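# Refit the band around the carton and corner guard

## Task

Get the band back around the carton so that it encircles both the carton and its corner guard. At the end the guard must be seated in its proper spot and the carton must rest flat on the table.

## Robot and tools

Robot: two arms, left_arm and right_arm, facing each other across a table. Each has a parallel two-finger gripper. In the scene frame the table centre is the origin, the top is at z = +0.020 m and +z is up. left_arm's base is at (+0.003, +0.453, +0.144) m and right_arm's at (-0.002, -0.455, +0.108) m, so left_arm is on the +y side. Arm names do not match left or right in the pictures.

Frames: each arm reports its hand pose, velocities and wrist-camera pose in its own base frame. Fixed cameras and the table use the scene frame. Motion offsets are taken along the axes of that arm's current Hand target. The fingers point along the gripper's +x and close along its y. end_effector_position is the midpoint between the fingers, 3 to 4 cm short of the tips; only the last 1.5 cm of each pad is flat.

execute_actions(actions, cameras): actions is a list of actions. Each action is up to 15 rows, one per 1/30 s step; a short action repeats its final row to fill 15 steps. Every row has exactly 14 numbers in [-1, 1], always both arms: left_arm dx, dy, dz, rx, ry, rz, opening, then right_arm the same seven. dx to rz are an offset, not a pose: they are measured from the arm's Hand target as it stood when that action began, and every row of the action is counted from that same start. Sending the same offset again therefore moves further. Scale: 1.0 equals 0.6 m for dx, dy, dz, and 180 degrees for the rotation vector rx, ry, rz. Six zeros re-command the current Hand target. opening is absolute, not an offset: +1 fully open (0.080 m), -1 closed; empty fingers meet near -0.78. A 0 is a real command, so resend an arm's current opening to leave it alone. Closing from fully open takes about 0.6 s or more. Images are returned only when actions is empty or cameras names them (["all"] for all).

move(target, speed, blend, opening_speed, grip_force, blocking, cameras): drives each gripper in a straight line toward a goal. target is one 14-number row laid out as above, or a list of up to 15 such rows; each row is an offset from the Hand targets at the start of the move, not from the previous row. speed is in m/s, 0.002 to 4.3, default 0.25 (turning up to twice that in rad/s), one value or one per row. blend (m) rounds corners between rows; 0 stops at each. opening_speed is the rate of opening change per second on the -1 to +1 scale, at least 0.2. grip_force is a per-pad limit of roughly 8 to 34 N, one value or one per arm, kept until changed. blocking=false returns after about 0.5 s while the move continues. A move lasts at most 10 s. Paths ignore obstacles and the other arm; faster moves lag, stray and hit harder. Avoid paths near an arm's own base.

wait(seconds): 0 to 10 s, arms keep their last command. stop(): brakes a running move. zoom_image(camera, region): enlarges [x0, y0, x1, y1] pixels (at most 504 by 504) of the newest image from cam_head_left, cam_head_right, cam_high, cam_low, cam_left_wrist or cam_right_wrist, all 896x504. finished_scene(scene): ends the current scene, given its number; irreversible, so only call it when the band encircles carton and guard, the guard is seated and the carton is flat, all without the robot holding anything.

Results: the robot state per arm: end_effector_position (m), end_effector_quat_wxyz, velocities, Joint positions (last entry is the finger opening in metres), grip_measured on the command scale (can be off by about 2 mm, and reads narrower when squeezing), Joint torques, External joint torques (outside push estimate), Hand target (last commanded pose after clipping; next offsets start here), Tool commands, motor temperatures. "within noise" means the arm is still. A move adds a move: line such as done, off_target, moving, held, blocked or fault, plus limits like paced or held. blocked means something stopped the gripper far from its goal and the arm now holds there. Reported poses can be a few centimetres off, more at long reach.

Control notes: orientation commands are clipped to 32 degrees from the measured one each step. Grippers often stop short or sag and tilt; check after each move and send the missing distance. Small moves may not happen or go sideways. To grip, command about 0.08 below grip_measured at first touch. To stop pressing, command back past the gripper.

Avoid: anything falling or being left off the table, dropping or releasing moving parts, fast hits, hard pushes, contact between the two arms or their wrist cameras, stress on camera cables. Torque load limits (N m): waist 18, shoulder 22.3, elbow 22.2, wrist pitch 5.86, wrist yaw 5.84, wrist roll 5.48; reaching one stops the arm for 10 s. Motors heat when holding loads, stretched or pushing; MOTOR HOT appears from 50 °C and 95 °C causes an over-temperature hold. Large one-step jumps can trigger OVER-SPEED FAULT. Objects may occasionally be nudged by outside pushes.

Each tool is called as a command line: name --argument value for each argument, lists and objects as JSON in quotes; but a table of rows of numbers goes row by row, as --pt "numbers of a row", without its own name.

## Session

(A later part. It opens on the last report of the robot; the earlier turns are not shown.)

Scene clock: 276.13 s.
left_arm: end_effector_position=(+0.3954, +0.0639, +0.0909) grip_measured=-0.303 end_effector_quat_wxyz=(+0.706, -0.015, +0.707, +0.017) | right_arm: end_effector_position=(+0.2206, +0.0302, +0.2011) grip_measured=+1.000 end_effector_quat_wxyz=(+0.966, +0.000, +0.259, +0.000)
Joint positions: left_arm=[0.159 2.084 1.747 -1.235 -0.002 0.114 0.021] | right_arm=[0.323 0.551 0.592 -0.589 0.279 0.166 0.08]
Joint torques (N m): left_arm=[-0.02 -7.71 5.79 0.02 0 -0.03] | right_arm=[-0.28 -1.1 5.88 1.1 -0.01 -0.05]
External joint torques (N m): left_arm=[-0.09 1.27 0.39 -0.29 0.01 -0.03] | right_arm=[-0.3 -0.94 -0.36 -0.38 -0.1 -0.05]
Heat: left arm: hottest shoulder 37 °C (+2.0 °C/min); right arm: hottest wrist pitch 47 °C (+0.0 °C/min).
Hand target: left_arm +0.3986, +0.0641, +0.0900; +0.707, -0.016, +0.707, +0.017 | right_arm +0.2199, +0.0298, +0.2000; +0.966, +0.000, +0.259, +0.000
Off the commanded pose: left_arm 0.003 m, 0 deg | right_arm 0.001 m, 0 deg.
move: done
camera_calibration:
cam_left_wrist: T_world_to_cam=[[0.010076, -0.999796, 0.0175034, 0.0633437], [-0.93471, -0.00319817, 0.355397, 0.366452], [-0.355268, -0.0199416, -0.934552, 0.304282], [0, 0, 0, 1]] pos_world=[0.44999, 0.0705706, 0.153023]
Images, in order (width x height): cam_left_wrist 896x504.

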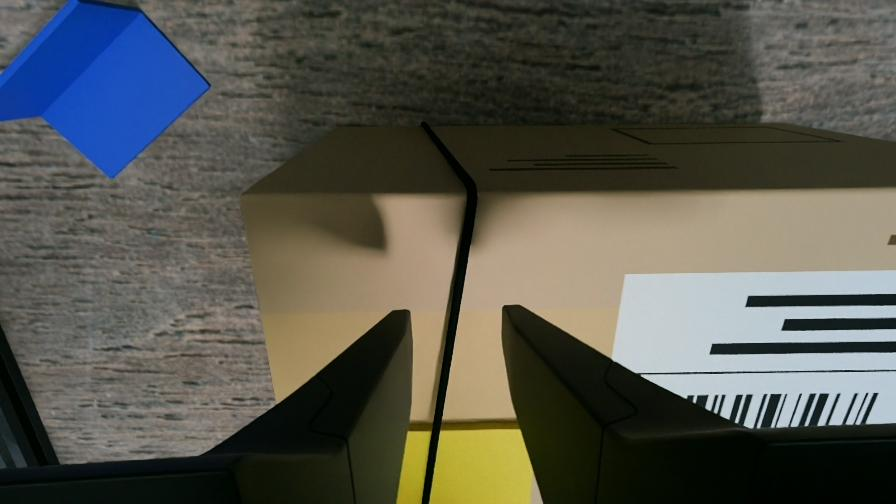

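move --pt "0.06 -0.004 0.0117 0 0 0 -0.3 0 0 0 0 0 0 1.0" --pt "0.06 -0.004 0.0117 0 0 0 -1.0 0 0 0 0 0 0 1.0" --speed '[0.07, 0.05]' --opening_speed 0.8 --cameras '["cam_left_wrist"]'

zoom_image --camera "cam_left_wrist" --region '[350, 180, 560, 380]'

Scene clock: 293.90 s.
left_arm: end_effector_position=(+0.4093, +0.0609, +0.0645) grip_measured=-0.764 end_effector_quat_wxyz=(+0.717, -0.015, +0.697, +0.015) | right_arm: end_effector_position=(+0.2206, +0.0302, +0.2011) grip_measured=+1.000 end_effector_quat_wxyz=(+0.966, +0.000, +0.259, +0.000)
Joint positions: left_arm=[0.149 2.127 1.708 -1.123 0.003 0.106 0.001] | right_arm=[0.323 0.551 0.592 -0.589 0.279 0.166 0.08]
Joint torques (N m): left_arm=[0.24 -7.25 2.66 0.33 -0.16 -0.02] | right_arm=[-0.23 -1.09 5.91 1.11 0 -0.05]
External joint torques (N m): left_arm=[0.26 1.92 -2.71 -0.04 -0.16 -0.02] | right_arm=[-0.23 -0.95 -0.3 -0.36 -0.09 -0.05]
Motor temperatures (°C): left_arm=[31 39 35 34 33 32] | right_arm=[28 29 35 47 34 31]
Heat: left arm: hottest shoulder 39 °C (+3.0 °C/min); right arm: hottest wrist pitch 47 °C (+0.0 °C/min).
Hand target: left_arm +0.4057, +0.0621, +0.0539; +0.707, -0.016, +0.707, +0.017 | right_arm +0.2199, +0.0298, +0.2000; +0.966, +0.000, +0.259, +0.000
Off the commanded pose: left_arm 0.011 m, 2 deg | right_arm 0.001 m, 0 deg.
move: off_target (left_arm); target 2's new opening was sent with left_arm's hand 0.011 m and 2 deg from that target
camera_calibration:
cam_left_wrist: T_world_to_cam=[[0.00642617, -0.999807, 0.0185643, 0.0621094], [-0.944913, 0.0000043294, 0.327322, 0.394699], [-0.327259, -0.019645, -0.94473, 0.273614], [0, 0, 0, 1]] pos_world=[0.462099, 0.0674708, 0.128145]
Images, in order (width x height): cam_left_wrist 896x504.

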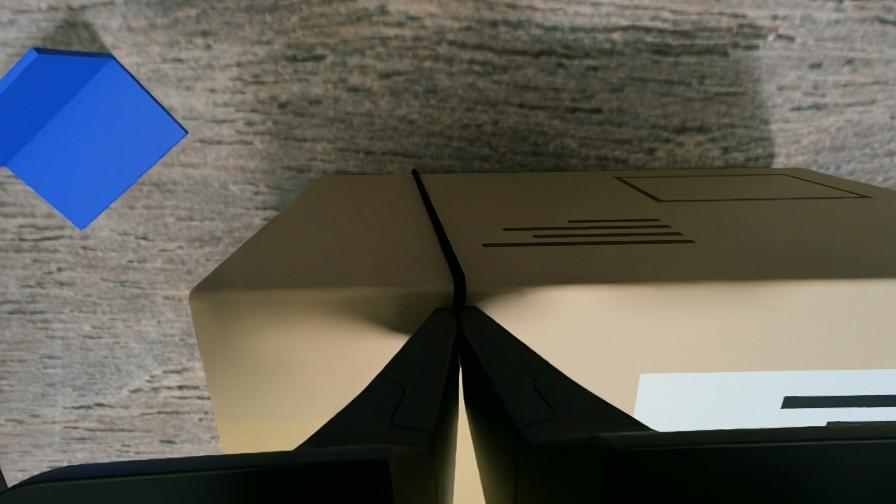

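Scaled by 2.400.

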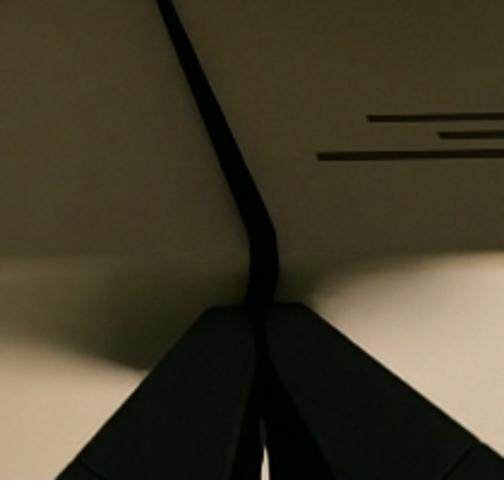

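move --pt "-0.02 0 0 0 0 0 -1.0 0 0 0 0 0 0 1.0" --pt "-0.0817 0 0.0757 0 0 0 -1.0 0 0 0 0 0 0 1.0" --pt "-0.0817 0.0682 0.0753 0 0 0 -1.0 0 0 0 0 0 0 1.0" --speed 0.06 --blend '[0.004, 0.006, 0]' --cameras '["cam_left_wrist", "cam_right_wrist", "cam_low"]'

zoom_image --camera "cam_right_wrist" --region '[310, 20, 630, 240]'

Scene clock: 307.27 s.
left_arm: end_effector_position=(+0.4387, +0.1018, +0.0910) grip_measured=-0.764 end_effector_quat_wxyz=(+0.687, -0.021, +0.727, +0.013) | right_arm: end_effector_position=(+0.2206, +0.0302, +0.2011) grip_measured=+1.000 end_effector_quat_wxyz=(+0.966, +0.000, +0.259, +0.000)
Joint positions: left_arm=[0.228 2.384 2.239 -1.484 -0.001 0.18 0.001] | right_arm=[0.323 0.551 0.592 -0.589 0.279 0.166 0.08]
Joint torques (N m): left_arm=[0.11 -11.31 8.28 0.91 -0.03 0.1] | right_arm=[-0.23 -1.09 5.92 1.12 -0.01 -0.05]
External joint torques (N m): left_arm=[0.19 -0.62 2.92 0.67 -0.04 0.1] | right_arm=[-0.23 -0.87 -0.46 -0.41 -0.1 -0.06]
Heat: left arm: hottest shoulder 40 °C (+4.0 °C/min); right arm: hottest wrist pitch 47 °C (+0.0 °C/min).
Hand target: left_arm +0.4489, +0.1051, +0.1031; +0.707, -0.016, +0.707, +0.017 | right_arm +0.2199, +0.0298, +0.2000; +0.966, +0.000, +0.259, +0.000
Off the commanded pose: left_arm 0.016 m, 3 deg | right_arm 0.001 m, 0 deg.
move: off_target (left_arm); blend cut to 0 m at target 1
camera_calibration:
cam_left_wrist: T_world_to_cam=[[0.0137038, -0.999434, 0.0307385, 0.0980423], [-0.913652, -0.0000254291, 0.406497, 0.392766], [-0.406266, -0.0336548, -0.913135, 0.342265], [0, 0, 0, 1]] pos_world=[0.496559, 0.109516, 0.149862]
cam_right_wrist: T_world_to_cam=[[-0.0471779, -0.998677, 0.0204784, 0.037588], [-0.778728, 0.0239324, -0.626906, 0.32205], [0.625586, -0.0455232, -0.778826, 0.1016], [0, 0, 0, 1]] pos_world=[0.189003, 0.034456, 0.280254]
Images, in order (width x height): cam_low 896x504, cam_left_wrist 896x504, cam_right_wrist 896x504.

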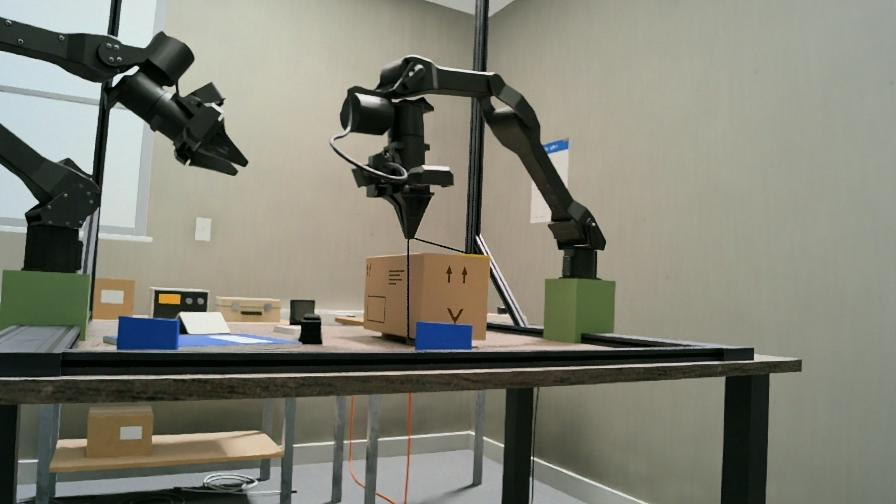

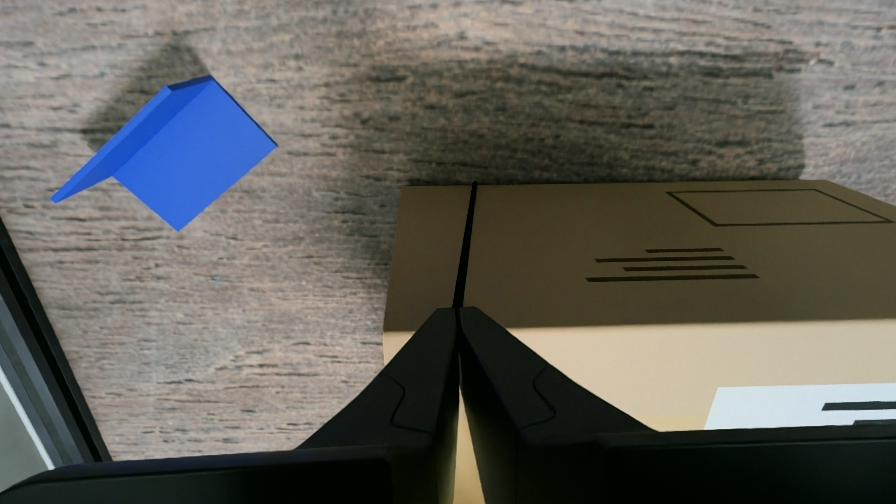

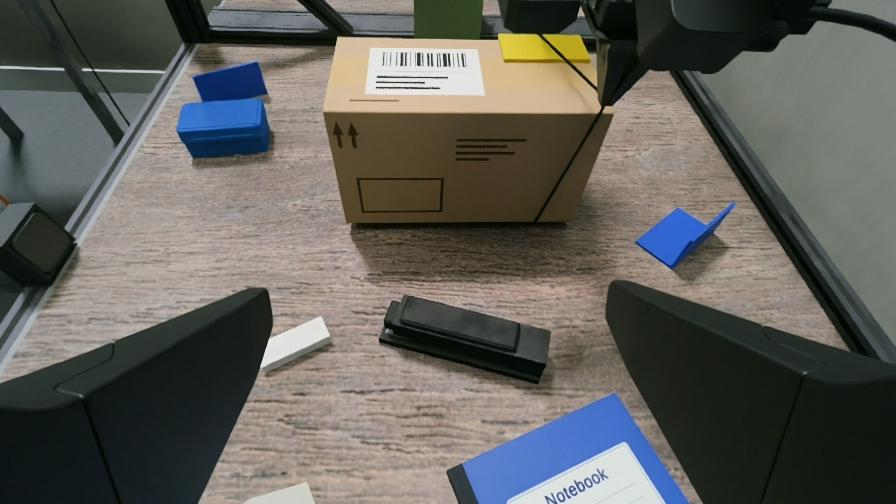

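Scaled by 1.575.

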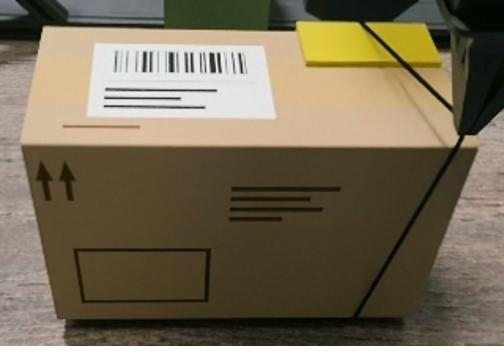

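move --pt "0 -0.0317 0 0 0 0 -1.0 0 0 0 0 0 0 1.0" --pt "0.0735 -0.0303 -0.0879 0 0 0 -1.0 0 0 0 0 0 0 1.0" --pt "0.0735 -0.0303 -0.0879 0 0 0 -0.3 0 0 0 0 0 0 1.0" --pt "-0.0265 -0.0303 -0.0879 0 0 0 -0.3 0 0 0 0 0 0 1.0" --speed '[0.07, 0.06, 0.05, 0.12]' --blend '[0.004, 0, 0, 0]' --opening_speed 0.8 --cameras '["cam_left_wrist", "cam_right_wrist", "cam_low"]'

zoom_image --camera "cam_right_wrist" --region '[310, 20, 630, 240]'

Scene clock: 329.37 s.
left_arm: end_effector_position=(+0.3939, +0.0849, +0.1097) grip_measured=-0.303 end_effector_quat_wxyz=(+0.697, -0.019, +0.717, +0.017) | right_arm: end_effector_position=(+0.2206, +0.0302, +0.2011) grip_measured=+1.000 end_effector_quat_wxyz=(+0.966, +0.000, +0.259, +0.000)
Joint positions: left_arm=[0.211 2.115 1.869 -1.352 -0.003 0.16 0.021] | right_arm=[0.323 0.551 0.592 -0.589 0.279 0.166 0.08]
Joint torques (N m): left_arm=[-0.26 -10.61 5.86 0.01 0.03 0.09] | right_arm=[-0.24 -1.11 5.9 1.11 -0.01 -0.05]
External joint torques (N m): left_arm=[-0.38 -1.51 0.48 -0.29 0.04 0.09] | right_arm=[-0.25 -0.95 -0.42 -0.41 -0.1 -0.05]
Motor temperatures (°C): left_arm=[31 48 38 35 33 32] | right_arm=[28 29 35 47 33 31]
Heat: left arm: hottest shoulder 48 °C (+11.1 °C/min); right arm: hottest wrist pitch 47 °C (+0.0 °C/min).
Hand target: left_arm +0.3970, +0.0844, +0.1189; +0.707, -0.016, +0.707, +0.017 | right_arm +0.2199, +0.0298, +0.2000; +0.966, +0.000, +0.259, +0.000
Off the commanded pose: left_arm 0.010 m, 2 deg | right_arm 0.001 m, 0 deg.
move: off_target (left_arm); target 3's new opening was sent with left_arm's hand 0.015 m and 3 deg from that target
camera_calibration:
cam_left_wrist: T_world_to_cam=[[0.0166226, -0.999613, 0.0222945, 0.0809779], [-0.925007, -0.00690924, 0.379888, 0.352259], [-0.379587, -0.0269373, -0.924764, 0.33081], [0, 0, 0, 1]] pos_world=[0.450067, 0.0922916, 0.170297]
cam_right_wrist: T_world_to_cam=[[-0.0471779, -0.998677, 0.0204784, 0.037588], [-0.778728, 0.0239324, -0.626906, 0.32205], [0.625586, -0.0455232, -0.778826, 0.1016], [0, 0, 0, 1]] pos_world=[0.189003, 0.034456, 0.280254]
Images, in order (width x height): cam_low 896x504, cam_left_wrist 896x504, cam_right_wrist 896x504.

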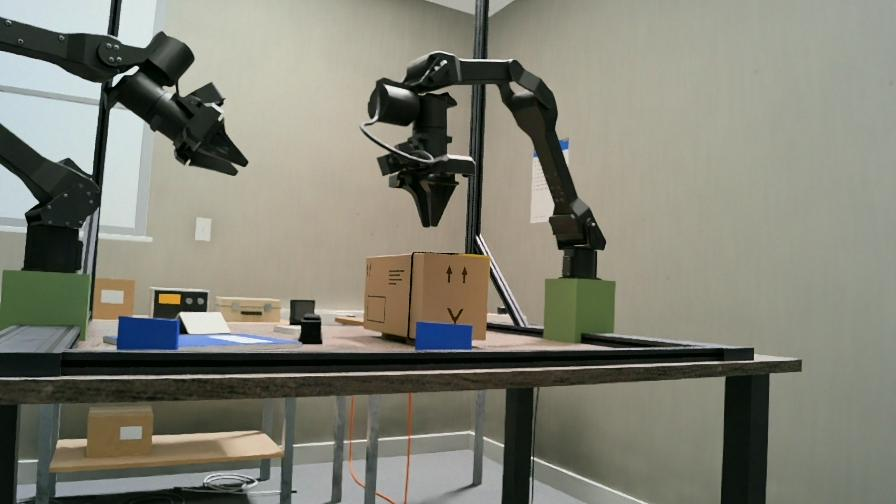

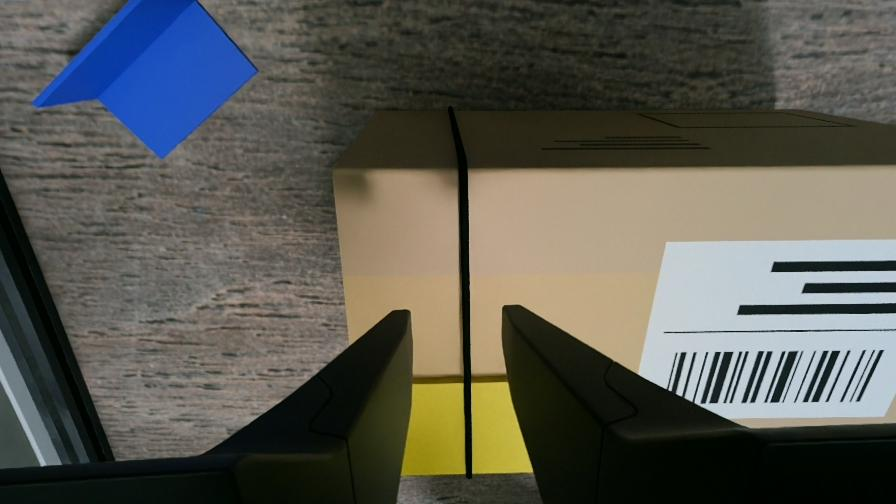

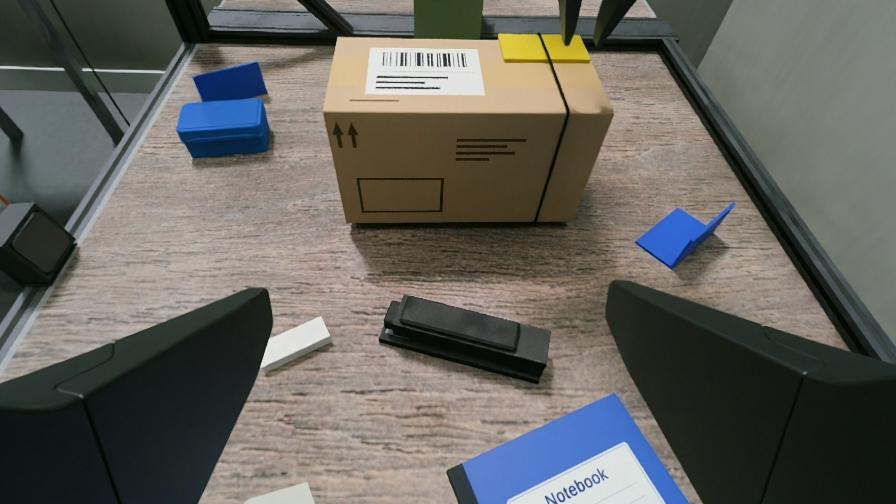

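Scaled by 1.575.

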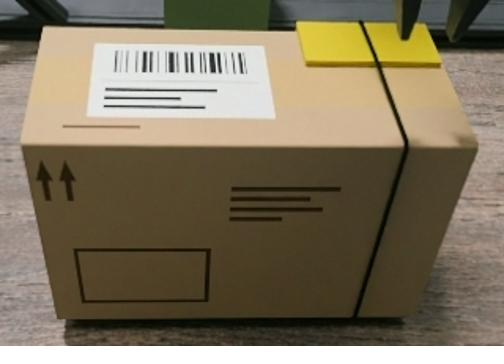

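move --target '[-0.1685, -0.2724, -0.4078, -0.1129, -0.2634, 0.0502, -0.3, 0, 0, 0, 0, 0, 0, 1.0]' --speed 0.3 --cameras '["all"]'

zoom_image --camera "cam_left_wrist" --region '[260, 50, 640, 340]'

zoom_image --camera "cam_left_wrist" --region '[260, 110, 450, 290]'

zoom_image --camera "cam_right_wrist" --region '[310, 20, 630, 240]'

zoom_image --camera "cam_low" --region '[340, 230, 520, 360]'

zoom_image --camera "cam_high" --region '[340, 180, 500, 330]'

Scene clock: 359.97 s.
left_arm: end_effector_position=(+0.1592, -0.0882, +0.2163) grip_measured=-0.303 end_effector_quat_wxyz=(+0.911, -0.072, +0.354, +0.199) | right_arm: end_effector_position=(+0.2206, +0.0302, +0.2011) grip_measured=+1.000 end_effector_quat_wxyz=(+0.966, +0.000, +0.259, +0.000)
Joint positions: left_arm=[-1.164 1.104 1.047 -1.544 -0.832 -1.598 0.021] | right_arm=[0.323 0.551 0.592 -0.589 0.279 0.166 0.08]
Joint torques (N m): left_arm=[-0.24 -1.44 5.6 -0.05 -0.61 -0.06] | right_arm=[-0.23 -1.13 5.89 1.1 -0.02 -0.04]
External joint torques (N m): left_arm=[-0.24 0.55 0.34 -0.28 -0.13 -0.06] | right_arm=[-0.22 -0.92 -0.44 -0.4 -0.12 -0.05]
Heat: left arm: hottest shoulder 50 °C (+11.0 °C/min); right arm: hottest wrist pitch 47 °C (+0.0 °C/min). Fold the left arm in close to its base, or ease its load, before you think long.
Hand target: left_arm +0.1603, -0.0904, +0.2198; +0.913, -0.075, +0.350, +0.197 | right_arm +0.2199, +0.0298, +0.2000; +0.966, +0.000, +0.259, +0.000
Off the commanded pose: left_arm 0.004 m, 1 deg | right_arm 0.001 m, 0 deg.
MOTOR HOT: joint 2 (shoulder) of the left arm reports 50 °C; the controller stops that arm at 95 °C. To cool a motor, set the load down, stop pushing, or move to a pose that needs little force.
move: done
camera_calibration:
cam_left_wrist: T_world_to_cam=[[0.377124, -0.92587, -0.0232986, -0.131612], [-0.829989, -0.326693, -0.452095, 0.230056], [0.41097, 0.189833, -0.891665, 0.221697], [0, 0, 0, 1]] pos_world=[0.149467, -0.0887831, 0.29862]
cam_right_wrist: T_world_to_cam=[[-0.0471779, -0.998677, 0.0204784, 0.037588], [-0.778728, 0.0239324, -0.626906, 0.32205], [0.625586, -0.0455232, -0.778826, 0.1016], [0, 0, 0, 1]] pos_world=[0.189003, 0.034456, 0.280254]

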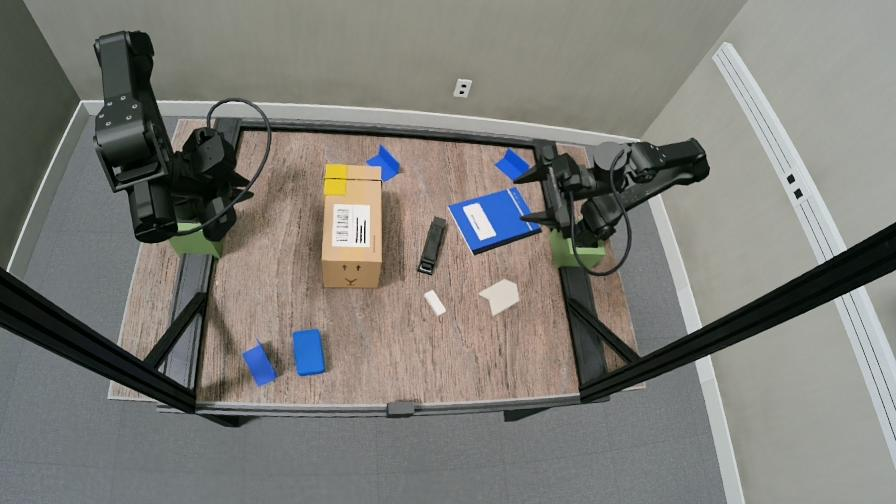

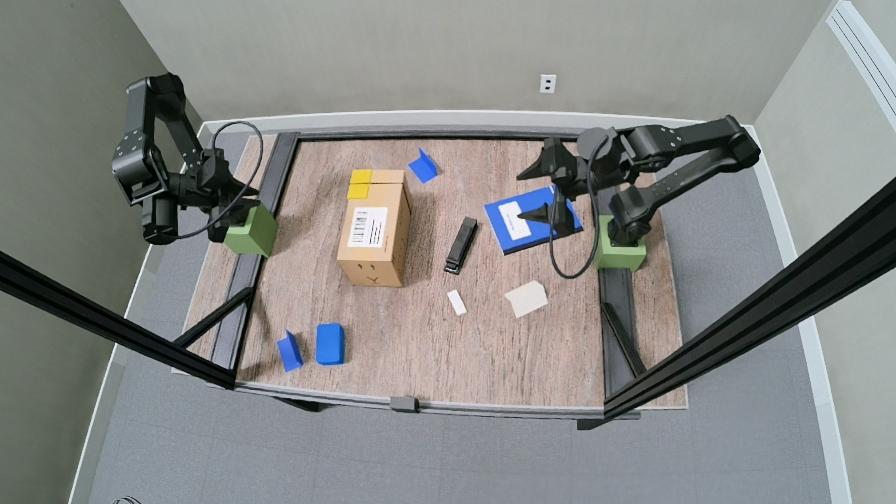

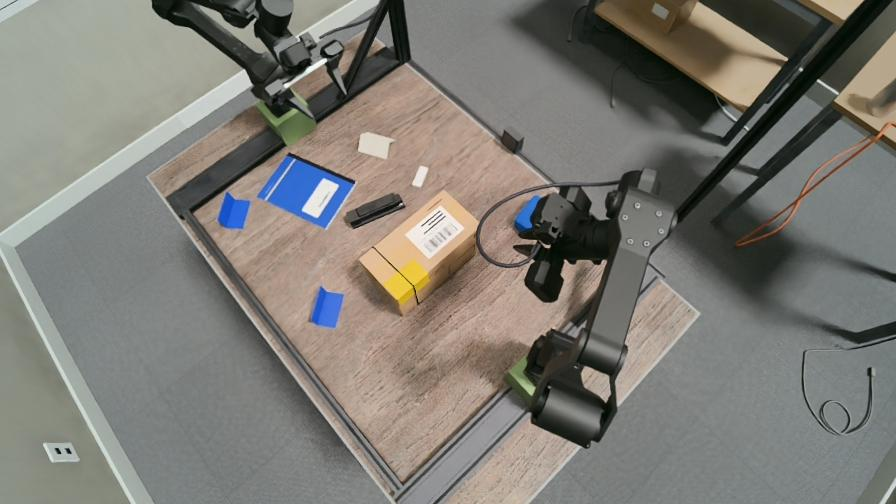

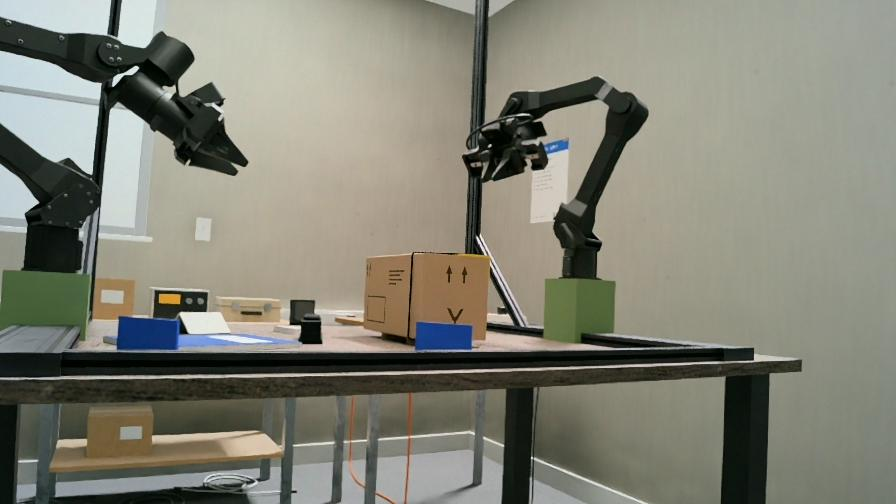

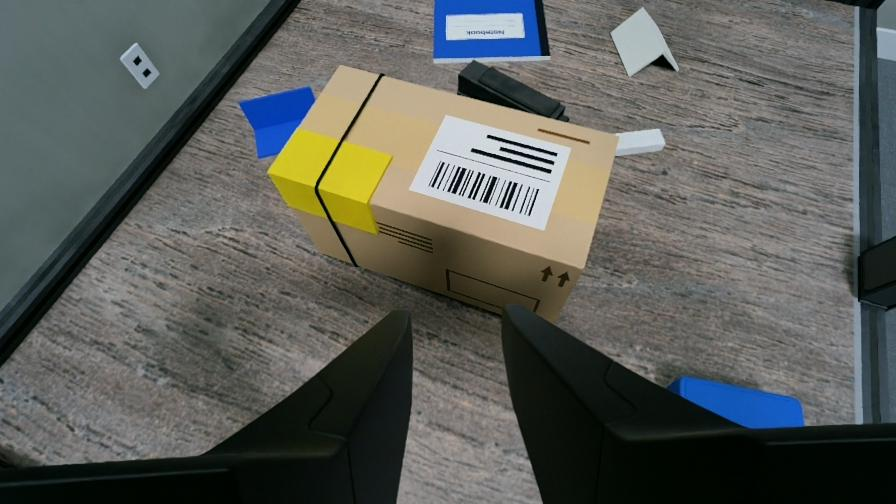

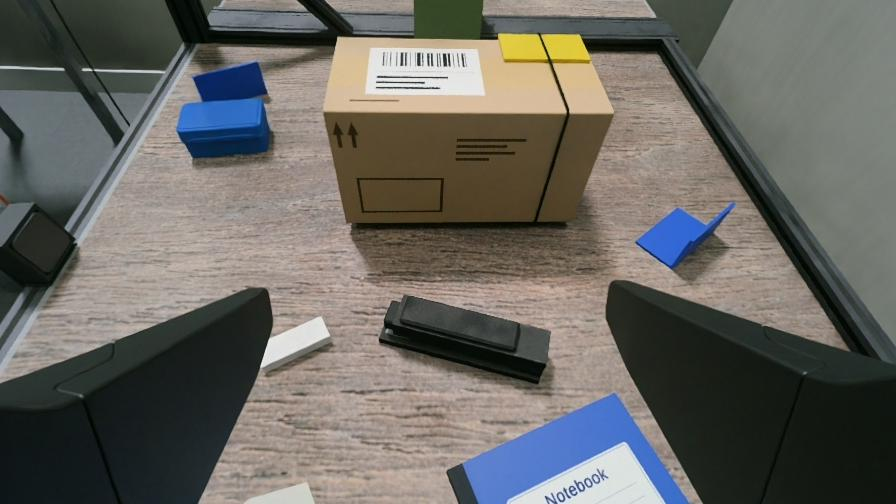

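Scaled by 1.326.

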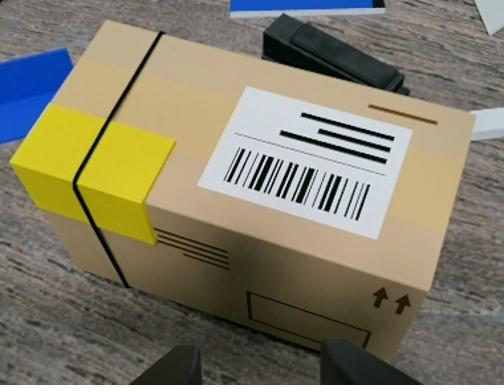

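Scaled by 2.653.

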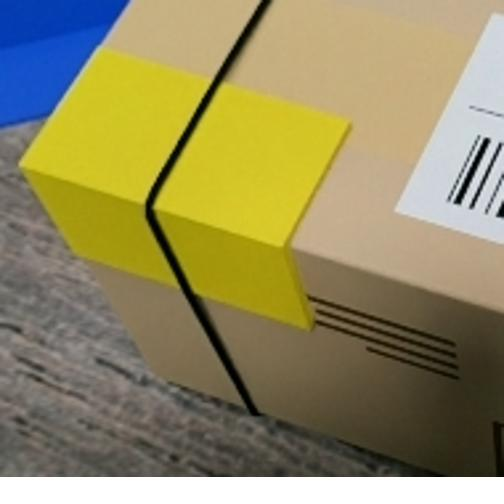

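Scaled by 1.575.

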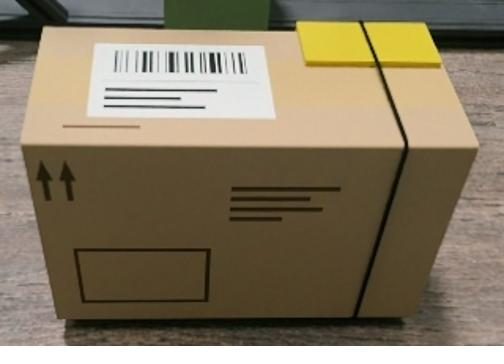

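Scaled by 2.800.

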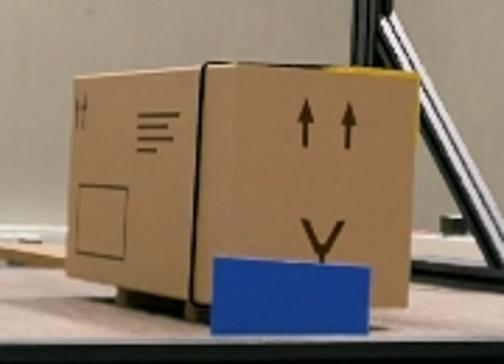

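Scaled by 3.150.

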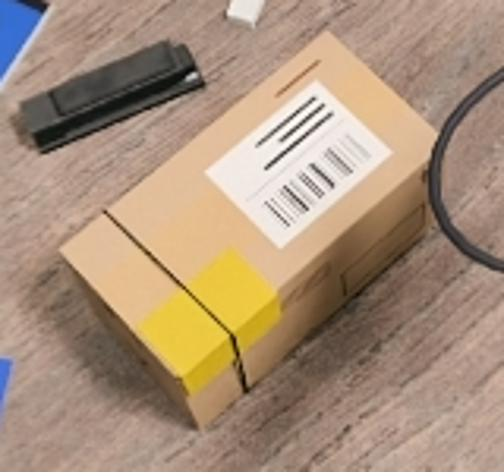

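finished_scene --scene 2

The scene is finished: the task was done.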